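# Move the odd-colored relay into the black tray

## Task

Find the one relay among six whose button color differs from the rest, pull it from the panel and set it in the black parts tray. The loose relay panel has to finish lying flat on the table, and none of the remaining relays may be left half-extracted or tilted.

## Robot and tools

Robot: two six-joint arms. left_arm carries a left five-finger hand and sits on the +y side; right_arm carries a right hand. Calibrated bases: left (-0.019, +0.405, 0) m, right (-0.040, -0.440, 0) m, both nearly unrotated about z.

Scene frame: origin at table-top height halfway between the nominal bases, +x out over the table, +y toward left_arm, +z up. Positions in results are metres, velocities m/s and rad/s, orientations as quat_wxyz, all in this frame.

Hand point: a spot 0.15 m out from the wrist flange and 0.05 m in front of the palm. Its +z runs along straight fingers, +y points out of the palm, +x runs across the palm away from the thumb on the right hand but toward the thumb on the left hand. Straight fingertips extend 0.06-0.07 m past it and lie 0.06 m behind it (-y). A wrist bracket on the little-finger side can strike things, and with fingers level the wrist may sit below the hand point and reach the table first.

The 28-number row (used by execute_actions and move), every value in [-1, 1], one row covering both arms: left dx, dy, dz, rx, ry, rz; left little, ring, middle, index, thumb_bend, thumb_turn, force_limit, speed; then the same fourteen for the right arm. An arm you do not want to move still needs its numbers.
Pose part: an offset, not a pose, measured along scene axes from that arm's Hand target as it stood when the action or move began. 1.0 = 0.6 m of travel or 180 degrees. rx, ry, rz form one rotation vector, turning about the Hand target position. All six zero means return to/hold the Hand target; repeating a nonzero offset moves further. Commanded orientation is clipped to within 32 degrees of the measured one per step.
Hand part: absolute targets. Fingers and thumb_bend: +1 straight, -1 curled. thumb_turn: +1 beside the palm, -1 opposite the fingers (needed for grasping things about 0.035-0.065 m thick; handles down to ~0.025 m). force_limit: -1 is about 0 N, +1 is 10 N at the fingertip (15 N for the two thumb motors). speed: near zero at -1, full at +0.48 and above; use about -0.94 or lower for a gentle close. There is no 'unchanged' code: to keep a hand as is, resend the last eight numbers you actually sent it (before any were sent, its hand_measured six values plus hand_force_limit and hand_speed). A motor only starts when its target changes by at least 0.002; to grip harder raise force_limit and send a more closed target.

Tools:
execute_actions(actions, cameras): actions is a list of actions; each action is up to 15 rows, one per 1/30 s step, the last row held if fewer. Every row in an action counts from that action's starting Hand target. cameras: list of names, ["all"], or []; by default images come only with an empty actions list.
move(target, speed, blend, stop_force, zero, blocking, cameras): straight-line path to one row or a list of up to 15 rows, every row offset from the same starting Hand targets. speed: m/s, 0.002-3.6 (default 0.25), one value or one per target; turning rate capped at twice it in rad/s. blend: corner rounding in m (0 = stop at each target). stop_force: N, 3-120, ends an arm's path on that much push against its motion; not reliable when the hand rotates; leave it out when backing off a contact. zero (only with stop_force): re-zero force before the move (default true). blocking=false returns early; not allowed with stop_force. Paths ignore obstacles, last up to 10 s, and the hand can lag or overshoot at speed.
wait(seconds 0-10), stop() to brake a running move, zoom_image(camera, region [x0,y0,x1,y1] pixels, at most 504 square) on cam_high (896x504), cam_left_wrist or cam_right_wrist (672x504), show_instructions(), zero_wrist_force(arm: left_arm or right_arm), finished_scene(scene: this scene's number).

Results: end_effector_position/quat, Hand target (base for the next offsets), joint positions and torques, wrist force and torque in the hand's own axes (push from a surface reads into the arm), hand_measured, hand_stopped_by (moving, target, force, stalled, fault), hand_load_n (positive means the finger is pushed open; dropping near 0 signals a lost grip). move adds a 'move:' line: done, off_target, moving, held or fault, plus limits=paced or limits=held. A resting hand often falls short of its Hand target; send the remaining distance as an offset.

Avoid: net force near 150 N or wrist torques beyond 25.4 N m (shoulder/elbow 136 N m), which freeze the arm 10 s; driving even slightly past a rigid contact; any contact between the two arms or one hand gripping the other; fast impacts, dropping or releasing a moving part, overloading fingers; tipping the panel or knocking things off the table; sweeping a hand past its own base; long stretched holds that overheat motors (MOTOR HOT at 70 °C, brakes at 85 °C).

Each tool is called after "Call:" as name(argument=value, ...), one argument or row to a line, values as JSON.

Reference images:

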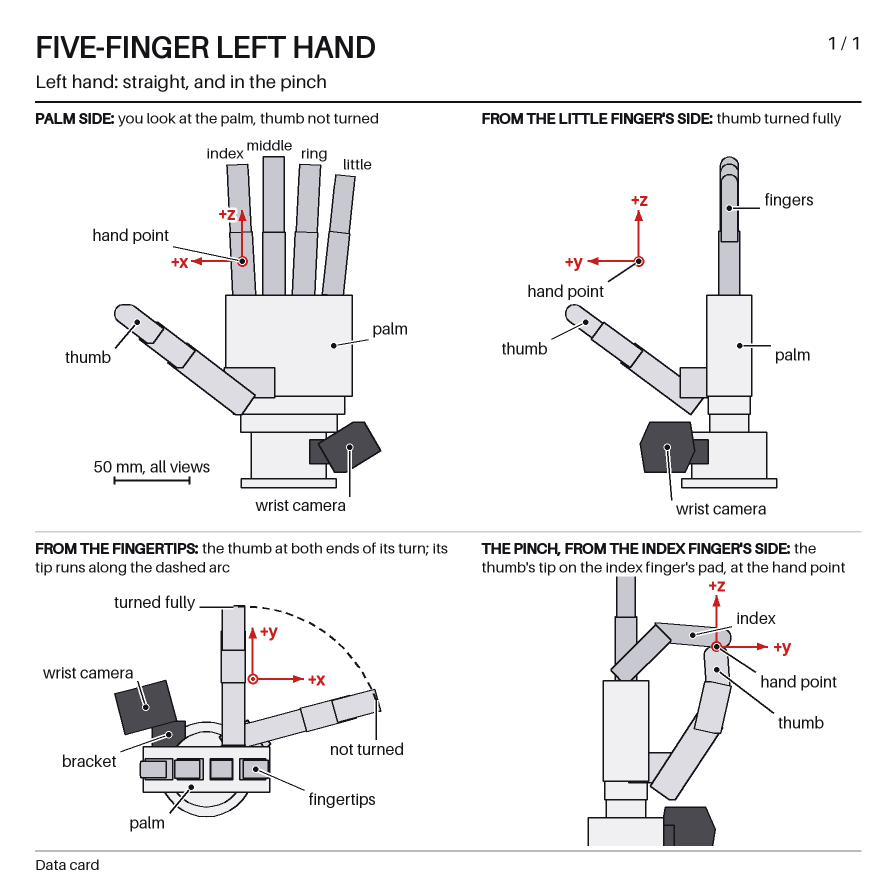

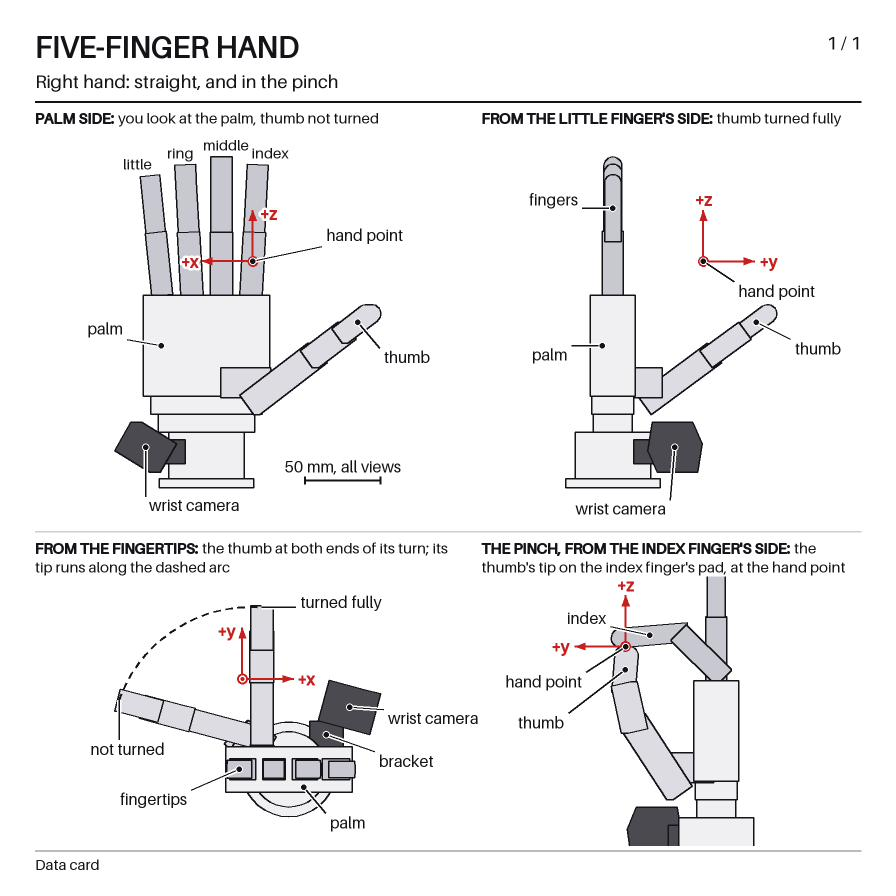

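## Session

Call:
execute_actions(
  actions=[],
)

Scene clock: 0.00 s.
left_arm: end_effector_position=(+0.4051, +0.6478, +0.3642) hand_measured=(+1.000, +1.000, +1.000, +1.000, +1.000, +1.000) hand_load_n=(+0.0, +0.0, +0.0, +0.0, +0.0, +0.0) hand_stopped_by=(target, target, target, target, target, target) hand_force_limit=0.00 hand_speed=-0.80 end_effector_quat_wxyz=(-0.103, +0.851, +0.418, +0.301) | right_arm: end_effector_position=(+0.5736, -0.4038, +0.2378) hand_measured=(+1.000, +1.000, +1.000, +1.000, +1.000, +1.000) hand_load_n=(+0.0, +0.0, +0.0, +0.0, +0.0, +0.0) hand_stopped_by=(target, target, target, target, target, target) hand_force_limit=0.00 hand_speed=-0.80 end_effector_quat_wxyz=(-0.277, +0.686, -0.669, -0.065)
Joint positions: left_arm=[4.201 -1.467 -1.637 2.168 -1.44 1.618] | right_arm=[-0.428 -0.766 0.758 1.487 1 -3.54]
Joint velocities: within noise
Joint torques (N m): no reading
Motor temperatures (°C): left_arm=[34 30 28 30 39 33] | right_arm=[29 31 28 34 37 37]
Wrist force (N): no reading
Wrist torque (N m): no reading
Wrist force, peak (N): no reading
Hand target: left_arm +0.4051, +0.6478, +0.3642; -0.103, +0.851, +0.418, +0.301 | right_arm +0.5736, -0.4038, +0.2378; -0.277, +0.686, -0.669, -0.065

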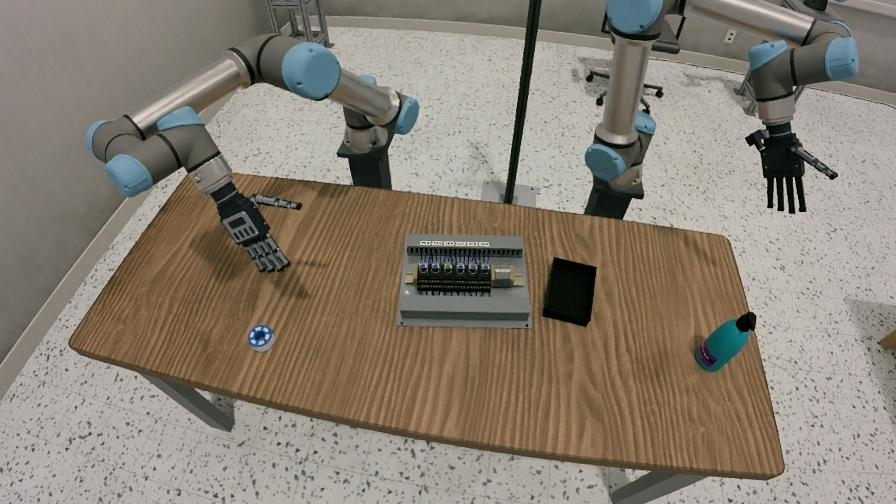

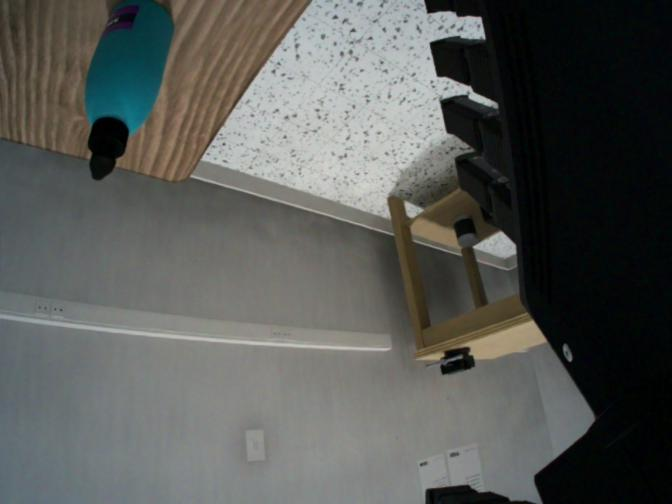

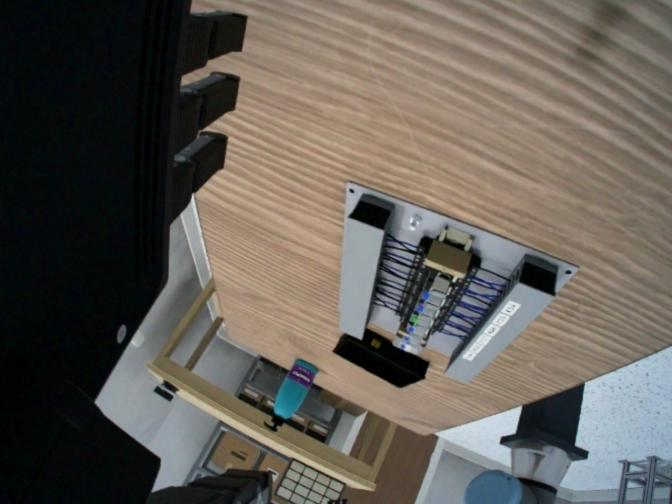

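Call:
zoom_image(
  camera="cam_high",
  region=[380, 220, 620, 355],
)

Call:
zoom_image(
  camera="cam_right_wrist",
  region=[320, 170, 600, 400],
)

Scaled by 2.100 from the camera's 896x504 image, which has a finer 1280x720 frame.

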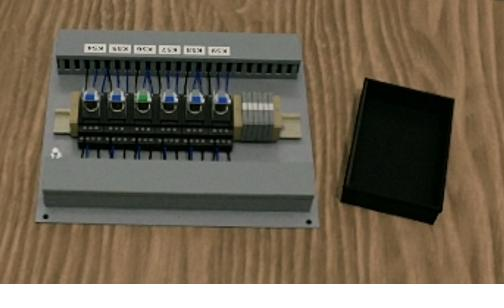

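Scaled by 1.800 from the camera's 672x504 image, which has a finer 960x720 frame.

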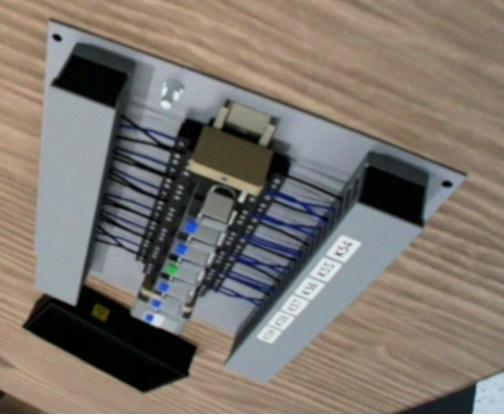

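Call:
move(
  target=[0,0,0,0,0,0,1,1,1,1,1,1,0,-0.8,-0.0717,0.445,0.07,-0.1563,0.0968,-0.0077,1,1,1,1,1,1,0,-0.8],
  cameras=["all"],
)

Scene clock: 6.47 s.
left_arm: end_effector_position=(+0.4051, +0.6478, +0.3642) hand_measured=(+1.000, +1.000, +1.000, +1.000, +1.000, +1.000) hand_load_n=(+0.0, +0.0, +0.0, +0.0, +0.0, +0.0) hand_stopped_by=(target, target, target, target, target, target) hand_force_limit=0.00 hand_speed=-0.80 end_effector_quat_wxyz=(-0.103, +0.851, +0.418, +0.301) | right_arm: end_effector_position=(+0.5290, -0.1376, +0.2789) hand_measured=(+1.000, +1.000, +1.000, +1.000, +1.000, +1.000) hand_load_n=(+0.0, +0.0, +0.0, +0.0, +0.0, +0.0) hand_stopped_by=(target, target, target, target, target, target) hand_force_limit=0.00 hand_speed=-0.80 end_effector_quat_wxyz=(-0.092, +0.686, -0.721, +0.020)
Joint positions: left_arm=[4.201 -1.467 -1.637 2.168 -1.44 1.618] | right_arm=[0.156 -0.508 0.035 1.868 1.504 -2.903]
Joint torques (N m): left_arm=[-0.51 16.06 19.22 -1.09 0.41 0.22] | right_arm=[7.43 -50.49 -13.49 1.68 -1.41 1.62]
Wrist force (N): left_arm=[-0.2 0.3 0.3] | right_arm=[-0.6 0.1 -0.4]
Wrist torque (N m): left_arm=[0.03 0.03 -0.03] | right_arm=[0.05 0.16 0.01]
Wrist force, peak (N): left_arm=[-0.6 0.0 0.0] | right_arm=[-2.2 1.1 -0.9]
Hand target: left_arm +0.4051, +0.6478, +0.3642; -0.103, +0.851, +0.418, +0.301 | right_arm +0.5305, -0.1368, +0.2798; +0.000, +0.707, -0.707, +0.000
Off the commanded pose: left_arm 0.000 m, 0 deg | right_arm 0.002 m, 11 deg.
elbow stopped short (right arm): the move would have taken joint 3 (elbow) straighter than the controller allows.
move: off_target (right_arm)
camera_calibration:
cam_right_wrist: T_world_to_cam=[[-0.957056, -0.184596, -0.223534, 0.552398], [-0.280192, 0.786889, 0.549816, 0.106814], [0.0744022, 0.588838, -0.80482, 0.37265], [0, 0, 0, 1]] pos_world=[0.530878, -0.20151, 0.364667]

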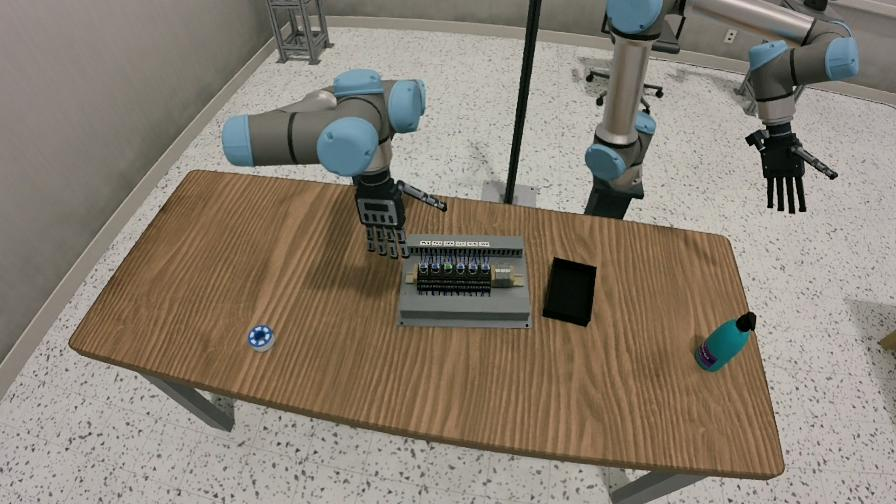

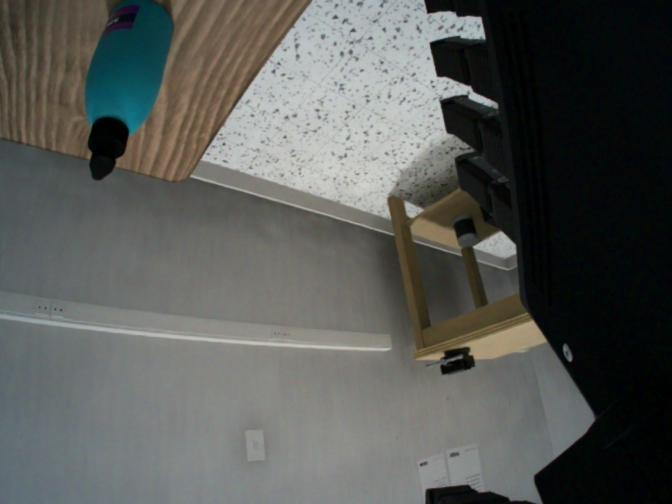

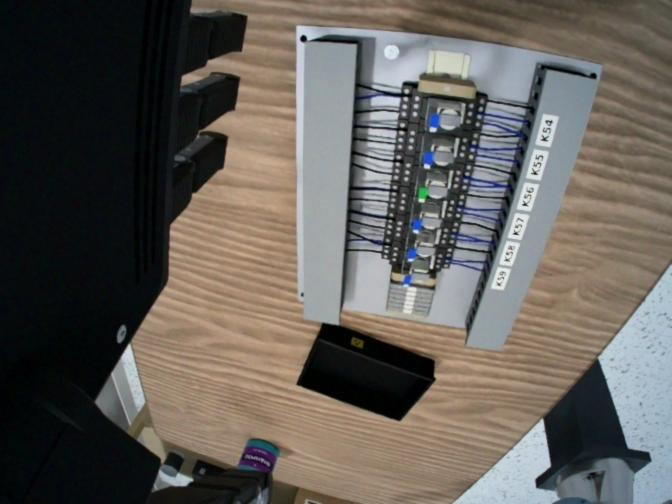

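Call:
zoom_image(
  camera="cam_right_wrist",
  region=[360, 50, 560, 200],
)

Call:
zoom_image(
  camera="cam_right_wrist",
  region=[360, 150, 560, 300],
)

Scaled by 2.520 from the camera's 672x504 image, which has a finer 960x720 frame.

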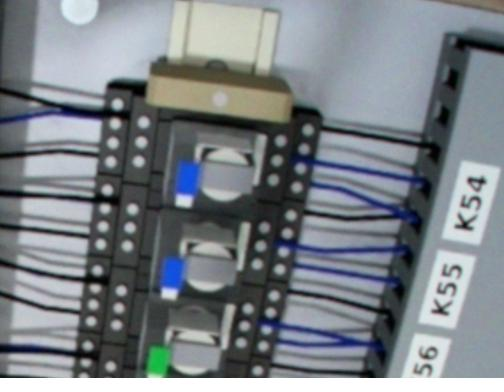

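Scaled by 2.520 from the camera's 672x504 image, which has a finer 960x720 frame.

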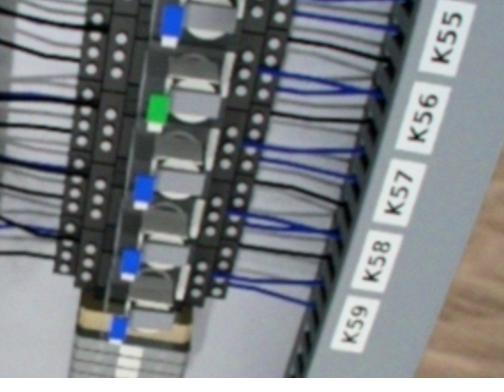

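Call:
move(
  target=[0,0,0,0,0,0,1,1,1,1,1,1,0,-0.8,-0.056,0.116,-0.117,0.0274,-0.3736,0.0411,-1,-1,-1,0.2,0.9,-1,0,0],
  cameras=["all"],
  speed=0.35,
)

Scene clock: 29.60 s.
left_arm: end_effector_position=(+0.4051, +0.6478, +0.3642) hand_measured=(+1.000, +1.000, +1.000, +1.000, +1.000, +1.000) hand_load_n=(+0.0, +0.0, +0.0, +0.0, +0.0, +0.0) hand_stopped_by=(target, target, target, target, target, target) hand_force_limit=0.00 hand_speed=-0.80 end_effector_quat_wxyz=(-0.103, +0.851, +0.418, +0.301) | right_arm: end_effector_position=(+0.4969, -0.0672, +0.2097) hand_measured=(-1.000, -1.000, -1.000, +0.200, +0.900, -1.000) hand_load_n=(+0.0, +0.0, +0.0, +0.0, +0.0, +0.0) hand_stopped_by=(target, target, target, target, target, target) hand_force_limit=0.00 hand_speed=0.00 end_effector_quat_wxyz=(-0.420, +0.630, -0.544, +0.362)
Joint positions: left_arm=[4.201 -1.467 -1.637 2.168 -1.44 1.618] | right_arm=[0.426 -1.319 1.633 0.099 1.854 -3.02]
Joint torques (N m): left_arm=[-0.11 16.44 18.71 -0.9 0.26 0.11] | right_arm=[-4.83 -18.04 -11.64 -2.19 -0.96 1.86]
Wrist force (N): left_arm=[-0.3 0.2 -0.2] | right_arm=[-0.8 -0.4 -0.8]
Wrist torque (N m): left_arm=[0.04 0.04 -0.03] | right_arm=[0.05 0.25 -0.01]
Wrist force, peak (N): left_arm=[-0.6 0.3 0.0] | right_arm=[-1.4 0.4 -1.0]
Hand target: left_arm +0.4051, +0.6478, +0.3642; -0.103, +0.851, +0.418, +0.301 | right_arm +0.4969, -0.0672, +0.2096; -0.420, +0.630, -0.544, +0.362
Off the commanded pose: left_arm 0.000 m, 0 deg | right_arm 0.000 m, 0 deg.
move: done
camera_calibration:
cam_right_wrist: T_world_to_cam=[[-0.288611, -0.291004, -0.912151, 0.32429], [-0.674604, 0.737853, -0.0219483, 0.393174], [0.679421, 0.609006, -0.409265, -0.104361], [0, 0, 0, 1]] pos_world=[0.429736, -0.132179, 0.26172]

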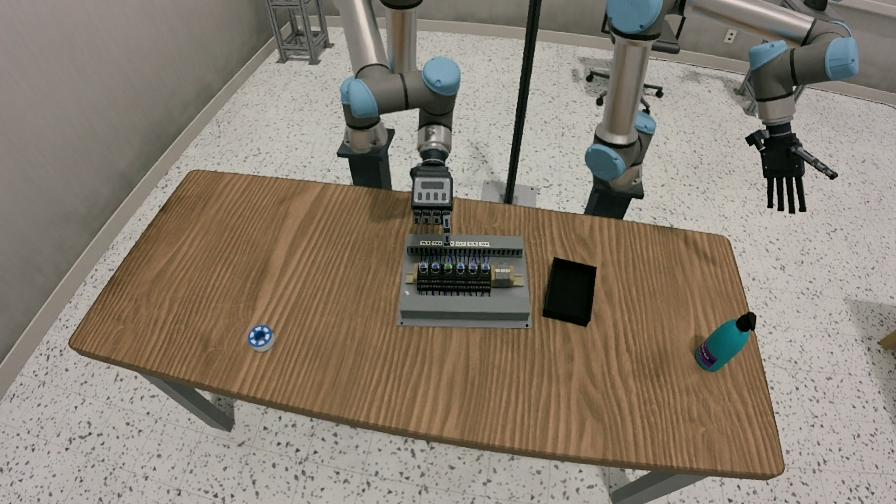

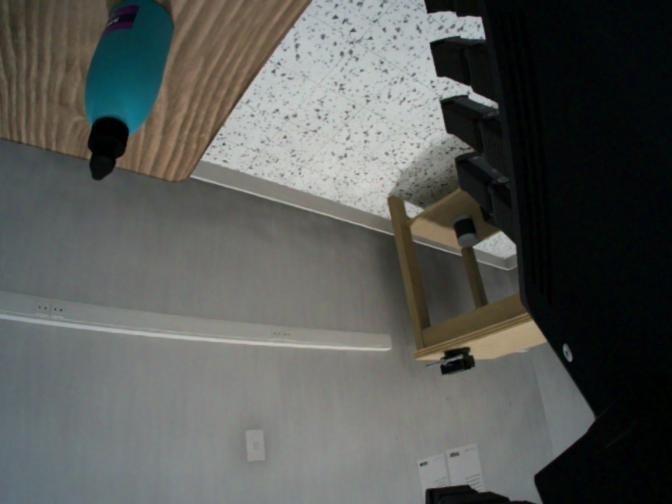

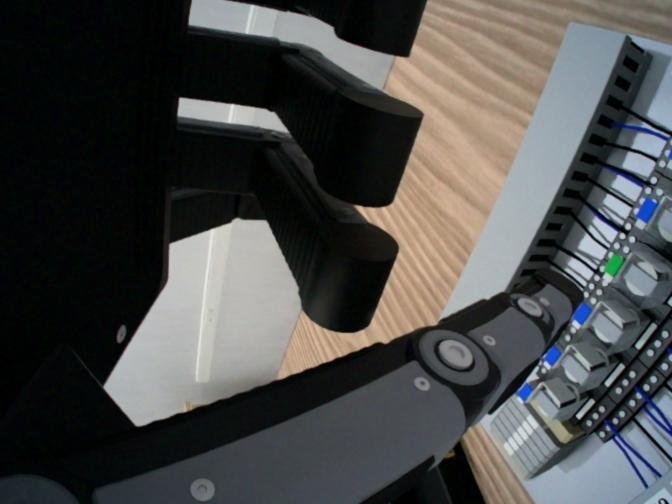

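Call:
move(
  target=[0,0,0,0,0,0,1,1,1,1,1,1,0,-0.8,0,0,0,0,0,0,1,1,1,0.0,0.5,-1,0,0],
  cameras=["cam_right_wrist"],
)

Scene clock: 32.87 s.
left_arm: end_effector_position=(+0.4051, +0.6478, +0.3642) hand_measured=(+1.000, +1.000, +1.000, +1.000, +1.000, +1.000) hand_load_n=(+0.0, +0.0, +0.0, +0.0, +0.0, +0.0) hand_stopped_by=(target, target, target, target, target, target) hand_force_limit=0.00 hand_speed=-0.80 end_effector_quat_wxyz=(-0.103, +0.851, +0.418, +0.301) | right_arm: end_effector_position=(+0.4969, -0.0672, +0.2096) hand_measured=(+1.000, +1.000, +1.000, +0.000, +0.500, -1.000) hand_load_n=(-0.5, +0.0, -0.5, +0.0, +0.0, +0.0) hand_stopped_by=(target, target, target, target, target, target) hand_force_limit=0.00 hand_speed=0.00 end_effector_quat_wxyz=(-0.420, +0.630, -0.544, +0.362)
Joint positions: left_arm=[4.201 -1.467 -1.637 2.168 -1.44 1.618] | right_arm=[0.426 -1.318 1.633 0.098 1.854 -3.02]
Joint torques (N m): left_arm=[0.23 15.11 19.12 -0.89 0.36 0.21] | right_arm=[-7.38 -19.51 -16.12 -0.98 2.03 -2.05]
Wrist force (N): left_arm=[0.0 0.0 0.0] | right_arm=[-0.8 -0.4 -0.9]
Wrist torque (N m): left_arm=[0.01 -0.01 0.00] | right_arm=[0.03 0.25 -0.01]
Wrist force, peak (N): left_arm=[-0.6 -0.1 0.0] | right_arm=[-1.2 -0.2 -1.2]
Hand target: left_arm +0.4051, +0.6478, +0.3642; -0.103, +0.851, +0.418, +0.301 | right_arm +0.4969, -0.0672, +0.2096; -0.420, +0.630, -0.544, +0.362
Off the commanded pose: left_arm 0.000 m, 0 deg | right_arm 0.000 m, 0 deg.
move: done
camera_calibration:
cam_right_wrist: T_world_to_cam=[[-0.28857, -0.29109, -0.912137, 0.324166], [-0.674581, 0.737871, -0.0220616, 0.393195], [0.679462, 0.608944, -0.409291, -0.10442], [0, 0, 0, 1]] pos_world=[0.429736, -0.132179, 0.26162]
Images, in order (width x height): cam_right_wrist 672x504.

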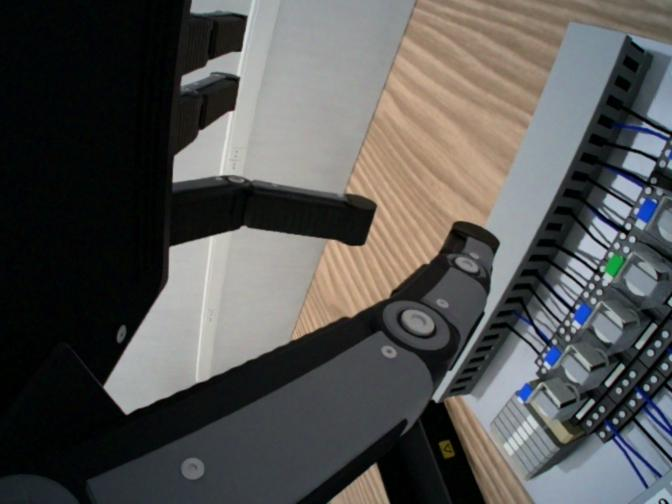

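Call:
zoom_image(
  camera="cam_right_wrist",
  region=[480, 150, 672, 450],
)

Scaled by 1.680 from the camera's 672x504 image, which has a finer 960x720 frame.

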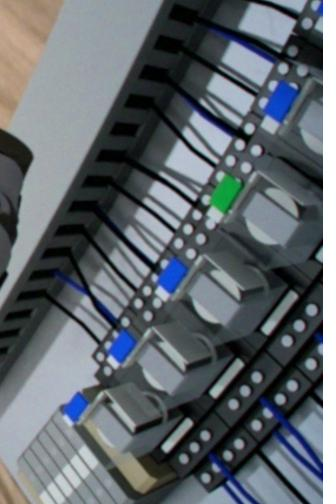

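Call:
move(
  target=[0,0,0,0,0,0,1,1,1,1,1,1,0,-0.8,-0.2317,-0.1933,-0.117,0,0,0,1,1,1,0.0,0.5,-1,0,0],
  cameras=["cam_right_wrist"],
)

Call:
zoom_image(
  camera="cam_right_wrist",
  region=[240, 150, 440, 350],
)

Scene clock: 38.07 s.
left_arm: end_effector_position=(+0.4051, +0.6478, +0.3642) hand_measured=(+1.000, +1.000, +1.000, +1.000, +1.000, +1.000) hand_load_n=(+0.0, +0.0, +0.0, +0.0, -0.5, +0.0) hand_stopped_by=(target, target, target, target, target, target) hand_force_limit=0.00 hand_speed=-0.80 end_effector_quat_wxyz=(-0.103, +0.851, +0.418, +0.301) | right_arm: end_effector_position=(+0.3580, -0.1832, +0.1394) hand_measured=(+1.000, +1.000, +1.000, +0.000, +0.500, -1.000) hand_load_n=(-0.5, +0.0, +0.0, +0.0, +0.0, +0.0) hand_stopped_by=(target, target, target, target, target, target) hand_force_limit=0.00 hand_speed=0.00 end_effector_quat_wxyz=(-0.420, +0.630, -0.544, +0.362)
Joint positions: left_arm=[4.201 -1.467 -1.637 2.168 -1.44 1.618] | right_arm=[0.256 -1.698 2.236 -0.139 1.697 -3.089]
Joint torques (N m): left_arm=[-0.02 14.76 19.4 -1.02 0.14 0.36] | right_arm=[-0.69 -20.16 -9.41 -0.22 1.8 2.31]
Wrist force (N): left_arm=[0.0 0.0 0.1] | right_arm=[-1.2 -0.5 -1.0]
Wrist torque (N m): left_arm=[0.00 0.00 -0.01] | right_arm=[0.02 0.30 -0.02]
Wrist force, peak (N): left_arm=[0.2 0.4 -0.4] | right_arm=[-0.4 1.2 -2.0]
Hand target: left_arm +0.4051, +0.6478, +0.3642; -0.103, +0.851, +0.418, +0.301 | right_arm +0.3579, -0.1832, +0.1394; -0.420, +0.630, -0.544, +0.362
Off the commanded pose: left_arm 0.000 m, 0 deg | right_arm 0.000 m, 0 deg.
move: done
camera_calibration:
cam_right_wrist: T_world_to_cam=[[-0.288631, -0.291145, -0.9121, 0.186282], [-0.674582, 0.73787, -0.0220608, 0.383398], [0.679434, 0.608919, -0.409374, 0.0318869], [0, 0, 0, 1]] pos_world=[0.290736, -0.248079, 0.19142]
Images, in order (width x height): cam_right_wrist 672x504.

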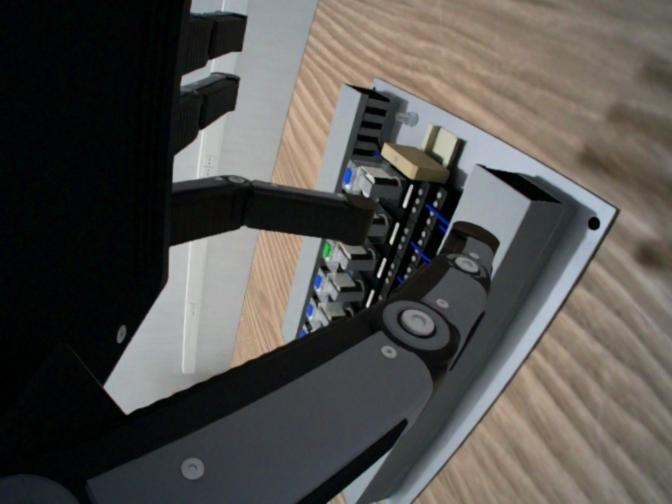

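Scaled by 2.520 from the camera's 672x504 image, which has a finer 960x720 frame.

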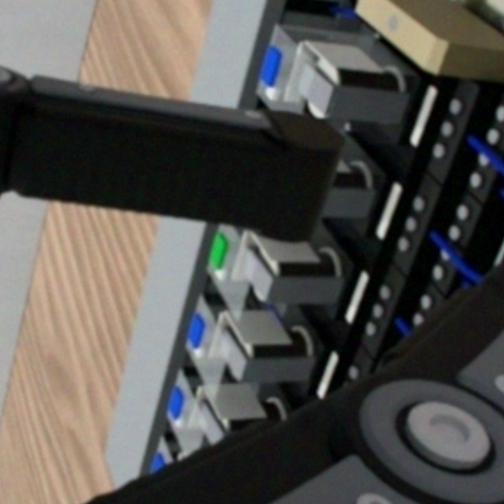

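Call:
move(
  target=[0,0,0,0,0,0,1,1,1,1,1,1,0,-0.8,0,0,0,0,0,0,1,1,1,1,1,1,0,0],
  cameras=["cam_right_wrist"],
)

Call:
zoom_image(
  camera="cam_right_wrist",
  region=[270, 110, 450, 290],
)

Scene clock: 43.17 s.
left_arm: end_effector_position=(+0.4051, +0.6478, +0.3642) hand_measured=(+1.000, +1.000, +1.000, +1.000, +1.000, +1.000) hand_load_n=(+0.0, +0.0, +0.0, +0.0, +0.0, +0.0) hand_stopped_by=(target, target, target, target, target, target) hand_force_limit=0.00 hand_speed=-0.80 end_effector_quat_wxyz=(-0.103, +0.851, +0.418, +0.301) | right_arm: end_effector_position=(+0.3579, -0.1832, +0.1394) hand_measured=(+1.000, +1.000, +1.000, +1.000, +1.000, +1.000) hand_load_n=(+0.5, +0.0, +0.0, +0.0, +0.0, -0.5) hand_stopped_by=(target, target, target, target, target, target) hand_force_limit=0.00 hand_speed=0.00 end_effector_quat_wxyz=(-0.420, +0.630, -0.544, +0.362)
Joint positions: left_arm=[4.201 -1.467 -1.637 2.168 -1.44 1.618] | right_arm=[0.256 -1.698 2.236 -0.139 1.697 -3.089]
Joint torques (N m): left_arm=[-1.55 15.67 18.76 -1.18 0.22 0.4] | right_arm=[-5.32 -23.47 -17.85 -1.34 -2 2.34]
Wrist force (N): left_arm=[-0.2 -0.1 -0.1] | right_arm=[-1.2 -0.3 -0.7]
Wrist torque (N m): left_arm=[0.00 0.03 -0.01] | right_arm=[0.03 0.30 -0.03]
Wrist force, peak (N): left_arm=[0.2 0.5 -0.2] | right_arm=[-1.3 -0.4 -1.3]
Hand target: left_arm +0.4051, +0.6478, +0.3642; -0.103, +0.851, +0.418, +0.301 | right_arm +0.3579, -0.1832, +0.1394; -0.420, +0.630, -0.544, +0.362
Off the commanded pose: left_arm 0.000 m, 0 deg | right_arm 0.000 m, 0 deg.
move: done
camera_calibration:
cam_right_wrist: T_world_to_cam=[[-0.28857, -0.29109, -0.912137, 0.186257], [-0.674581, 0.737871, -0.0220616, 0.383472], [0.679462, 0.608944, -0.409291, 0.0319301], [0, 0, 0, 1]] pos_world=[0.290736, -0.248179, 0.19142]
Images, in order (width x height): cam_right_wrist 672x504.

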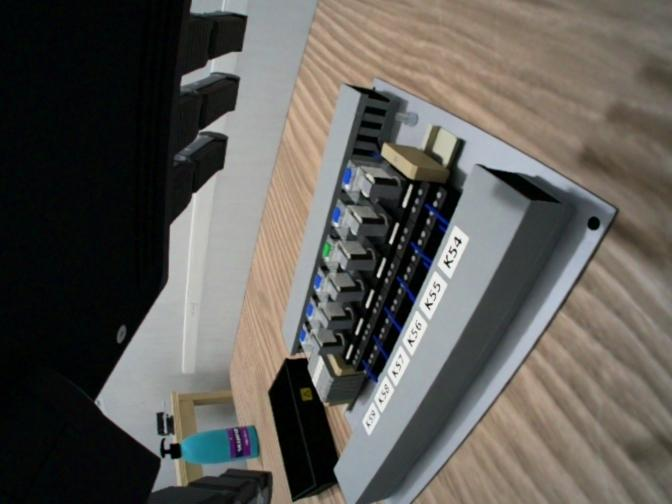

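Scaled by 2.800 from the camera's 672x504 image, which has a finer 960x720 frame.

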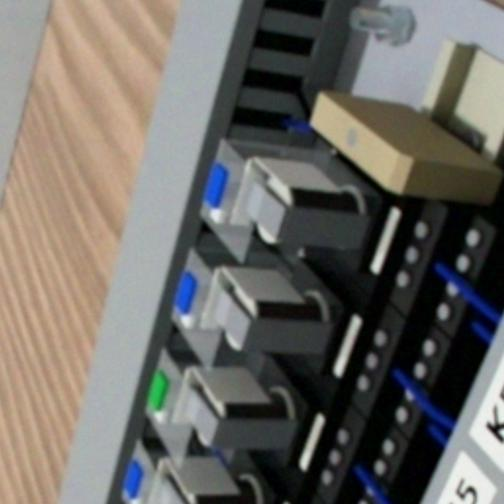

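Call:
zoom_image(
  camera="cam_right_wrist",
  region=[330, 150, 410, 210],
)

Call:
zoom_image(
  camera="cam_right_wrist",
  region=[310, 225, 390, 285],
)

Scaled by 6.300 from the camera's 672x504 image, which has a finer 960x720 frame.

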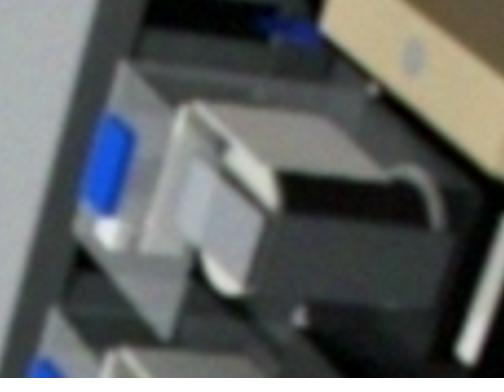

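Scaled by 6.300 from the camera's 672x504 image, which has a finer 960x720 frame.

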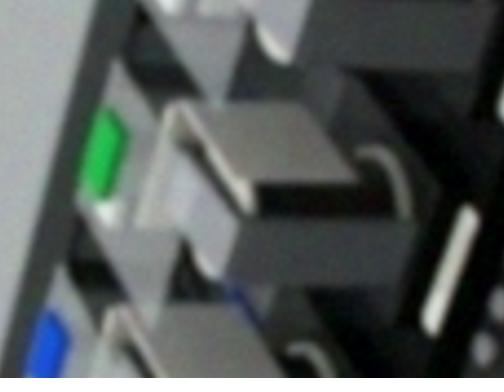

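Call:
move(
  target=[0,0,0,0,0,0,1,1,1,1,1,1,0,-0.8,0.2258,0.206,-0.0157,-0.006,0.0407,0,1,1,1,0.12,0.75,-1,0,0],
  cameras=["cam_right_wrist","cam_high"],
)

Call:
zoom_image(
  camera="cam_high",
  region=[380, 200, 560, 340],
)

Scene clock: 51.17 s.
left_arm: end_effector_position=(+0.4051, +0.6478, +0.3642) hand_measured=(+1.000, +1.000, +1.000, +1.000, +1.000, +1.000) hand_load_n=(+0.0, +0.0, +0.0, +0.0, +0.0, +0.0) hand_stopped_by=(target, target, target, target, target, target) hand_force_limit=0.00 hand_speed=-0.80 end_effector_quat_wxyz=(-0.103, +0.851, +0.418, +0.301) | right_arm: end_effector_position=(+0.4934, -0.0596, +0.1301) hand_measured=(+1.000, +1.000, +1.000, +0.120, +0.750, -1.000) hand_load_n=(+0.0, +0.0, +0.0, +0.0, +0.0, +0.0) hand_stopped_by=(target, target, target, target, target, target) hand_force_limit=0.00 hand_speed=0.00 end_effector_quat_wxyz=(-0.378, +0.656, -0.566, +0.327)
Joint positions: left_arm=[4.201 -1.467 -1.637 2.168 -1.44 1.618] | right_arm=[0.431 -1.195 1.629 0.111 1.839 -2.982]
Joint torques (N m): left_arm=[-0.37 15.12 19.08 -1.08 0.28 0.11] | right_arm=[-9.7 -22.43 -25.62 1.13 -2.35 -2.66]
Wrist force (N): left_arm=[0.0 -0.1 0.0] | right_arm=[-0.9 -0.1 -0.8]
Wrist torque (N m): left_arm=[0.00 0.00 -0.01] | right_arm=[0.08 0.26 0.04]
Wrist force, peak (N): left_arm=[0.0 0.5 0.2] | right_arm=[-0.4 0.2 -2.4]
Hand target: left_arm +0.4051, +0.6478, +0.3642; -0.103, +0.851, +0.418, +0.301 | right_arm +0.4934, -0.0596, +0.1300; -0.378, +0.656, -0.566, +0.326
Off the commanded pose: left_arm 0.000 m, 0 deg | right_arm 0.000 m, 0 deg.
move: done
camera_calibration:
cam_right_wrist: T_world_to_cam=[[-0.401944, -0.307713, -0.862412, 0.301346], [-0.672793, 0.738126, 0.0502003, 0.373089], [0.621121, 0.600402, -0.503712, -0.0986825], [0, 0, 0, 1]] pos_world=[0.433429, -0.123409, 0.191447]
Images, in order (width x height): cam_high 896x504, cam_right_wrist 672x504.

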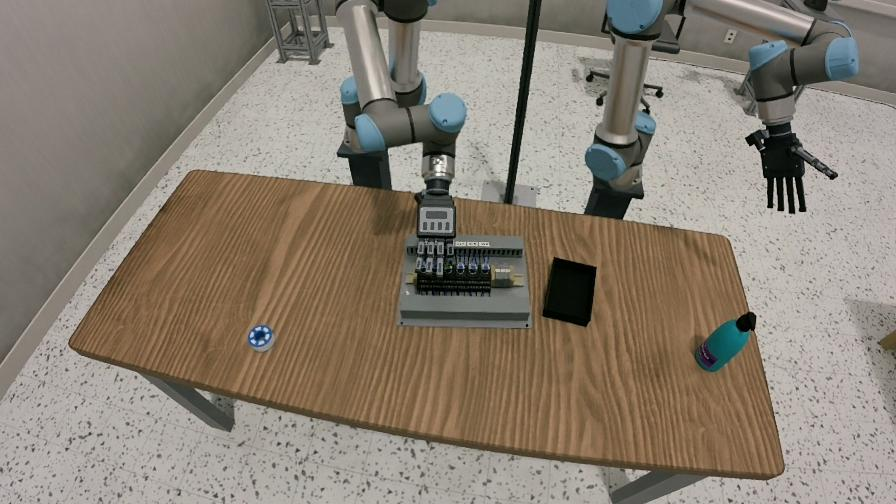

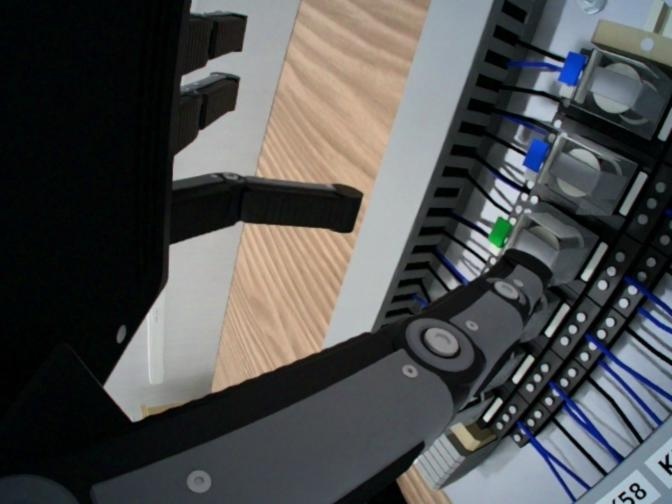

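Scaled by 2.800 from the camera's 896x504 image, which has a finer 1280x720 frame.

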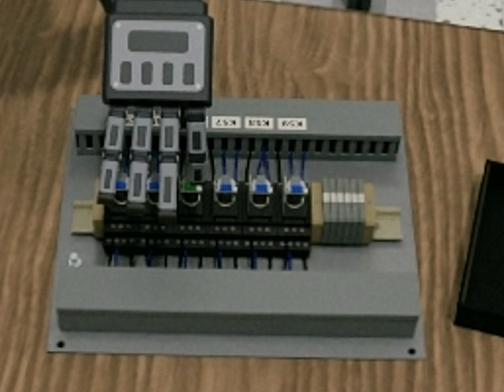

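Call:
move(
  target=[0,0,0,0,0,0,1,1,1,1,1,1,0,-0.8,0,0,-0.0667,0,0,0,1,1,1,0.12,0.75,-1,0,0],
  cameras=["cam_right_wrist","cam_high"],
  stop_force=8,
  speed=0.08,
)

Call:
zoom_image(
  camera="cam_high",
  region=[400, 230, 500, 310],
)

Call:
zoom_image(
  camera="cam_right_wrist",
  region=[330, 130, 600, 330],
)

Scene clock: 54.00 s.
left_arm: end_effector_position=(+0.4051, +0.6478, +0.3642) hand_measured=(+1.000, +1.000, +1.000, +1.000, +1.000, +1.000) hand_load_n=(+0.0, +0.0, +0.0, +0.0, +0.0, +0.0) hand_stopped_by=(target, target, target, target, target, target) hand_force_limit=0.00 hand_speed=-0.80 end_effector_quat_wxyz=(-0.103, +0.851, +0.418, +0.301) | right_arm: end_effector_position=(+0.4934, -0.0596, +0.0899) hand_measured=(+1.000, +1.000, +1.000, +0.120, +0.750, -1.000) hand_load_n=(+0.0, +0.0, +0.0, +0.0, +0.0, +0.0) hand_stopped_by=(target, target, target, target, target, target) hand_force_limit=0.00 hand_speed=0.00 end_effector_quat_wxyz=(-0.378, +0.656, -0.566, +0.326)
Joint positions: left_arm=[4.201 -1.467 -1.637 2.168 -1.44 1.618] | right_arm=[0.431 -1.151 1.68 0.017 1.839 -2.982]
Joint torques (N m): left_arm=[-1.46 15.25 19.46 -1.07 0.28 0.44] | right_arm=[-9.6 -46.24 -23.52 -1.57 -1.51 -0.83]
Wrist force (N): left_arm=[-0.3 0.2 0.1] | right_arm=[-1.1 -0.3 -0.9]
Wrist torque (N m): left_arm=[0.02 0.05 -0.04] | right_arm=[0.07 0.27 0.02]
Wrist force, peak (N): left_arm=[-0.2 0.5 -0.1] | right_arm=[-1.1 -0.9 -1.3]
Hand target: left_arm +0.4051, +0.6478, +0.3642; -0.103, +0.851, +0.418, +0.301 | right_arm +0.4934, -0.0596, +0.0899; -0.378, +0.656, -0.566, +0.326
Off the commanded pose: left_arm 0.000 m, 0 deg | right_arm 0.000 m, 0 deg.
move: done
camera_calibration:
cam_right_wrist: T_world_to_cam=[[-0.402186, -0.307829, -0.862257, 0.266828], [-0.67279, 0.738122, 0.0503, 0.375085], [0.620967, 0.600348, -0.503967, -0.118783], [0, 0, 0, 1]] pos_world=[0.433429, -0.12341, 0.151345]
Images, in order (width x height): cam_high 896x504, cam_right_wrist 672x504.

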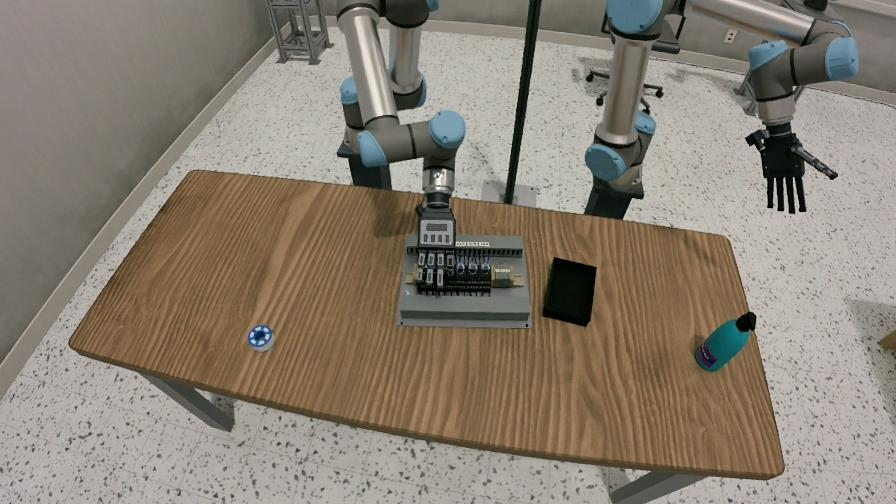

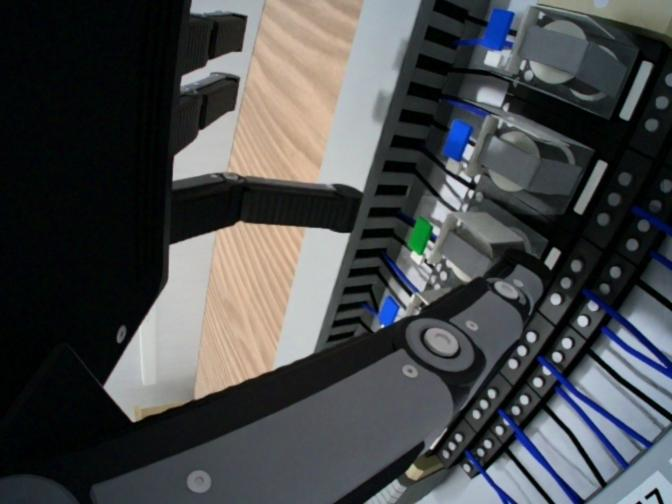

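Scaled by 5.040 from the camera's 896x504 image, which has a finer 1280x720 frame.

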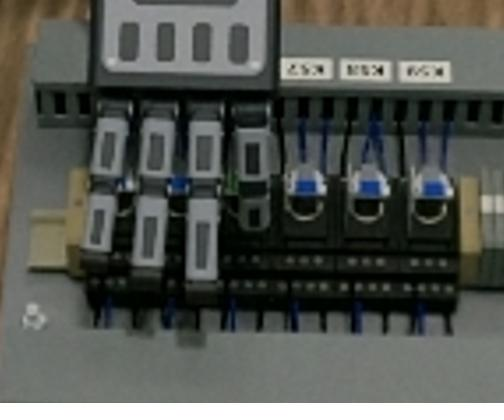

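Scaled by 1.867 from the camera's 672x504 image, which has a finer 960x720 frame.

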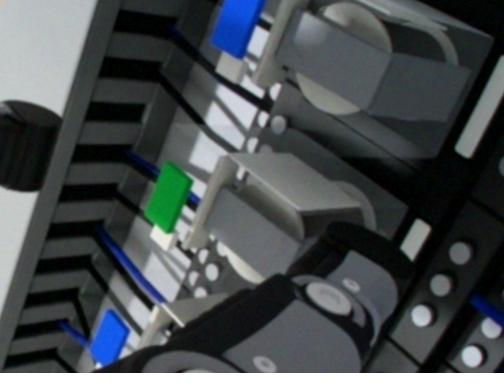

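Call:
move(
  target=[0,0,0,0,0,0,1,1,1,1,1,1,0,-0.8,-0.0013,-0.003,-0.0467,0,0,0,1,1,1,0.12,0.75,-1,0,0],
  cameras=["cam_right_wrist","cam_high"],
  stop_force=8,
  speed=0.04,
)

Call:
zoom_image(
  camera="cam_high",
  region=[400, 230, 500, 310],
)

Call:
zoom_image(
  camera="cam_right_wrist",
  region=[330, 130, 600, 330],
)

Scene clock: 58.43 s.
left_arm: end_effector_position=(+0.4051, +0.6478, +0.3642) hand_measured=(+1.000, +1.000, +1.000, +1.000, +1.000, +1.000) hand_load_n=(+0.0, +0.0, +0.0, +0.0, +0.0, +0.0) hand_stopped_by=(target, target, target, target, target, target) hand_force_limit=0.00 hand_speed=-0.80 end_effector_quat_wxyz=(-0.103, +0.851, +0.418, +0.301) | right_arm: end_effector_position=(+0.4926, -0.0614, +0.0619) hand_measured=(+1.000, +1.000, +1.000, +0.120, +0.750, -1.000) hand_load_n=(+0.0, +0.0, +0.0, +0.0, +0.0, +0.0) hand_stopped_by=(target, target, target, target, target, target) hand_force_limit=0.00 hand_speed=0.00 end_effector_quat_wxyz=(-0.378, +0.656, -0.566, +0.326)
Joint positions: left_arm=[4.201 -1.467 -1.637 2.168 -1.44 1.618] | right_arm=[0.428 -1.119 1.715 -0.051 1.837 -2.983]
Joint torques (N m): left_arm=[-0.82 15.47 19.21 -1.1 0.2 0.37] | right_arm=[0.86 -46.59 -22.68 1.65 0.08 -1.39]
Wrist force (N): left_arm=[-0.1 0.0 0.0] | right_arm=[-1.3 -0.4 -0.8]
Wrist torque (N m): left_arm=[-0.01 0.02 -0.02] | right_arm=[0.05 0.30 0.04]
Wrist force, peak (N): left_arm=[-0.4 0.4 0.2] | right_arm=[-1.5 -0.2 -0.7]
Hand target: left_arm +0.4051, +0.6478, +0.3642; -0.103, +0.851, +0.418, +0.301 | right_arm +0.4926, -0.0614, +0.0619; -0.378, +0.656, -0.566, +0.326
Off the commanded pose: left_arm 0.000 m, 0 deg | right_arm 0.000 m, 0 deg.
move: done
camera_calibration:
cam_right_wrist: T_world_to_cam=[[-0.402186, -0.307829, -0.862257, 0.241779], [-0.67279, 0.738122, 0.0503, 0.377358], [0.620967, 0.600348, -0.503967, -0.131257], [0, 0, 0, 1]] pos_world=[0.432629, -0.12531, 0.123345]
Images, in order (width x height): cam_high 896x504, cam_right_wrist 672x504.

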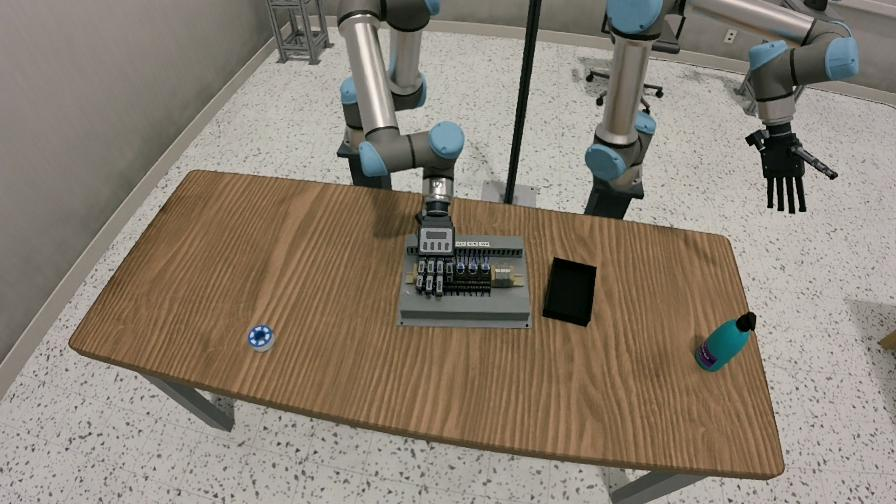

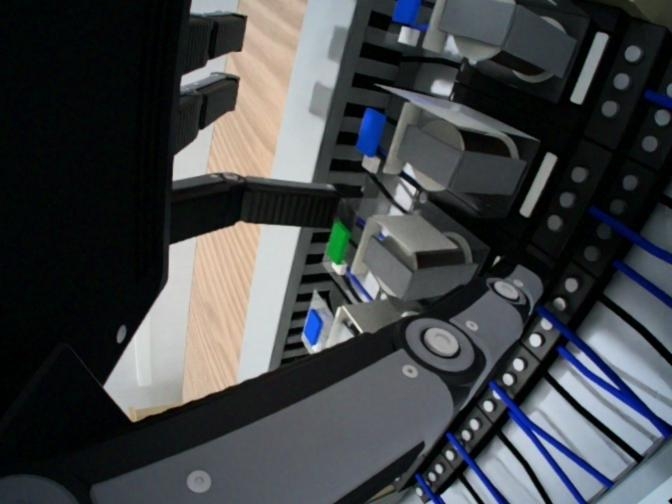

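Scaled by 5.040 from the camera's 896x504 image, which has a finer 1280x720 frame.

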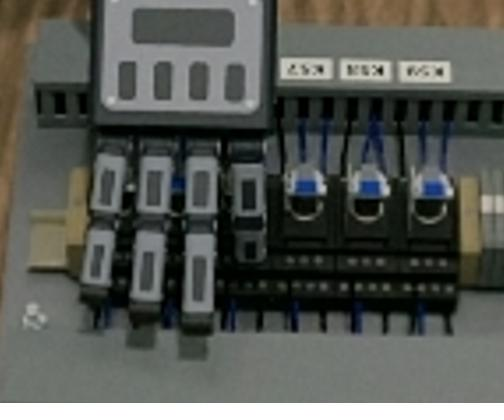

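Scaled by 1.867 from the camera's 672x504 image, which has a finer 960x720 frame.

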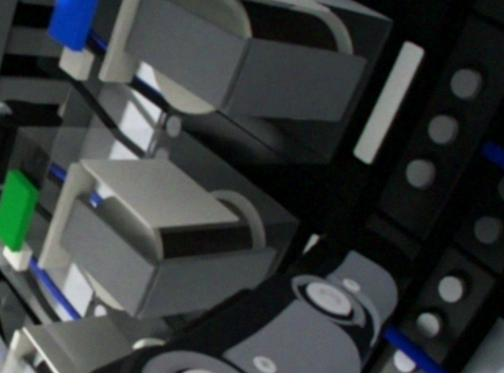

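Call:
move(
  target=[0,0,0,0,0,0,1,1,1,1,1,1,0,-0.8,0,0,0,0,0,0,1,1,1,-0.2,0.1,-1,-0.5,-0.92],
  cameras=["cam_right_wrist"],
)

Call:
zoom_image(
  camera="cam_right_wrist",
  region=[300, 130, 570, 330],
)

Scene clock: 60.97 s.
left_arm: end_effector_position=(+0.4051, +0.6478, +0.3642) hand_measured=(+1.000, +1.000, +1.000, +1.000, +1.000, +1.000) hand_load_n=(+0.0, +0.0, +0.0, +0.0, +0.0, +0.0) hand_stopped_by=(target, target, target, target, target, target) hand_force_limit=0.00 hand_speed=-0.80 end_effector_quat_wxyz=(-0.103, +0.851, +0.418, +0.301) | right_arm: end_effector_position=(+0.4926, -0.0614, +0.0619) hand_measured=(+1.000, +1.000, +1.000, -0.110, +0.564, -1.000) hand_load_n=(+0.0, +0.0, +0.0, +4.0, +4.5, +0.5) hand_stopped_by=(target, target, target, force, force, target) hand_force_limit=-0.50 hand_speed=-0.92 end_effector_quat_wxyz=(-0.378, +0.656, -0.566, +0.326)
Joint positions: left_arm=[4.201 -1.467 -1.637 2.168 -1.44 1.618] | right_arm=[0.428 -1.119 1.715 -0.051 1.837 -2.983]
Joint torques (N m): left_arm=[-0.55 15.52 18.99 -0.94 0.24 0.48] | right_arm=[3.87 -47.98 -22.32 1.06 1.82 1.94]
Wrist force (N): left_arm=[0.0 0.0 0.2] | right_arm=[-1.5 1.9 0.5]
Wrist torque (N m): left_arm=[-0.01 0.01 -0.01] | right_arm=[0.13 0.32 0.08]
Wrist force, peak (N): left_arm=[0.0 -0.2 -0.6] | right_arm=[-1.4 2.0 0.7]
Hand target: left_arm +0.4051, +0.6478, +0.3642; -0.103, +0.851, +0.418, +0.301 | right_arm +0.4926, -0.0614, +0.0619; -0.378, +0.656, -0.566, +0.326
Off the commanded pose: left_arm 0.000 m, 0 deg | right_arm 0.000 m, 0 deg.
move: done
camera_calibration:
cam_right_wrist: T_world_to_cam=[[-0.402205, -0.307849, -0.862241, 0.241782], [-0.672744, 0.738166, 0.0502622, 0.377348], [0.621004, 0.600284, -0.503998, -0.131277], [0, 0, 0, 1]] pos_world=[0.432629, -0.12531, 0.123345]
Images, in order (width x height): cam_right_wrist 672x504.

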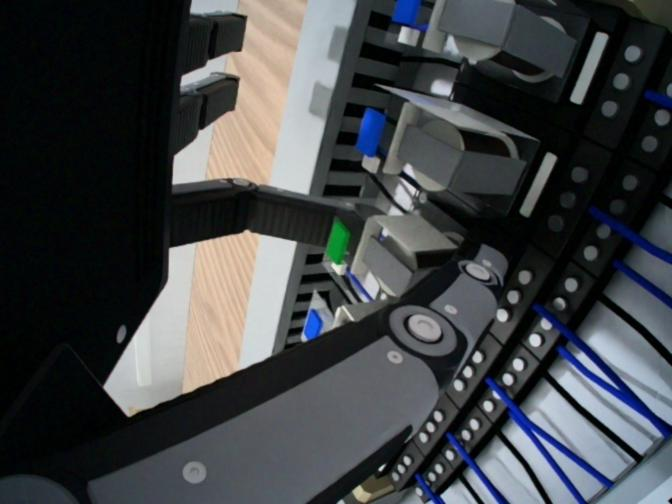

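Scaled by 1.867 from the camera's 672x504 image, which has a finer 960x720 frame.

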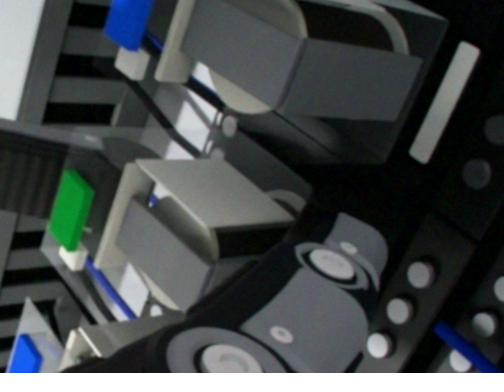

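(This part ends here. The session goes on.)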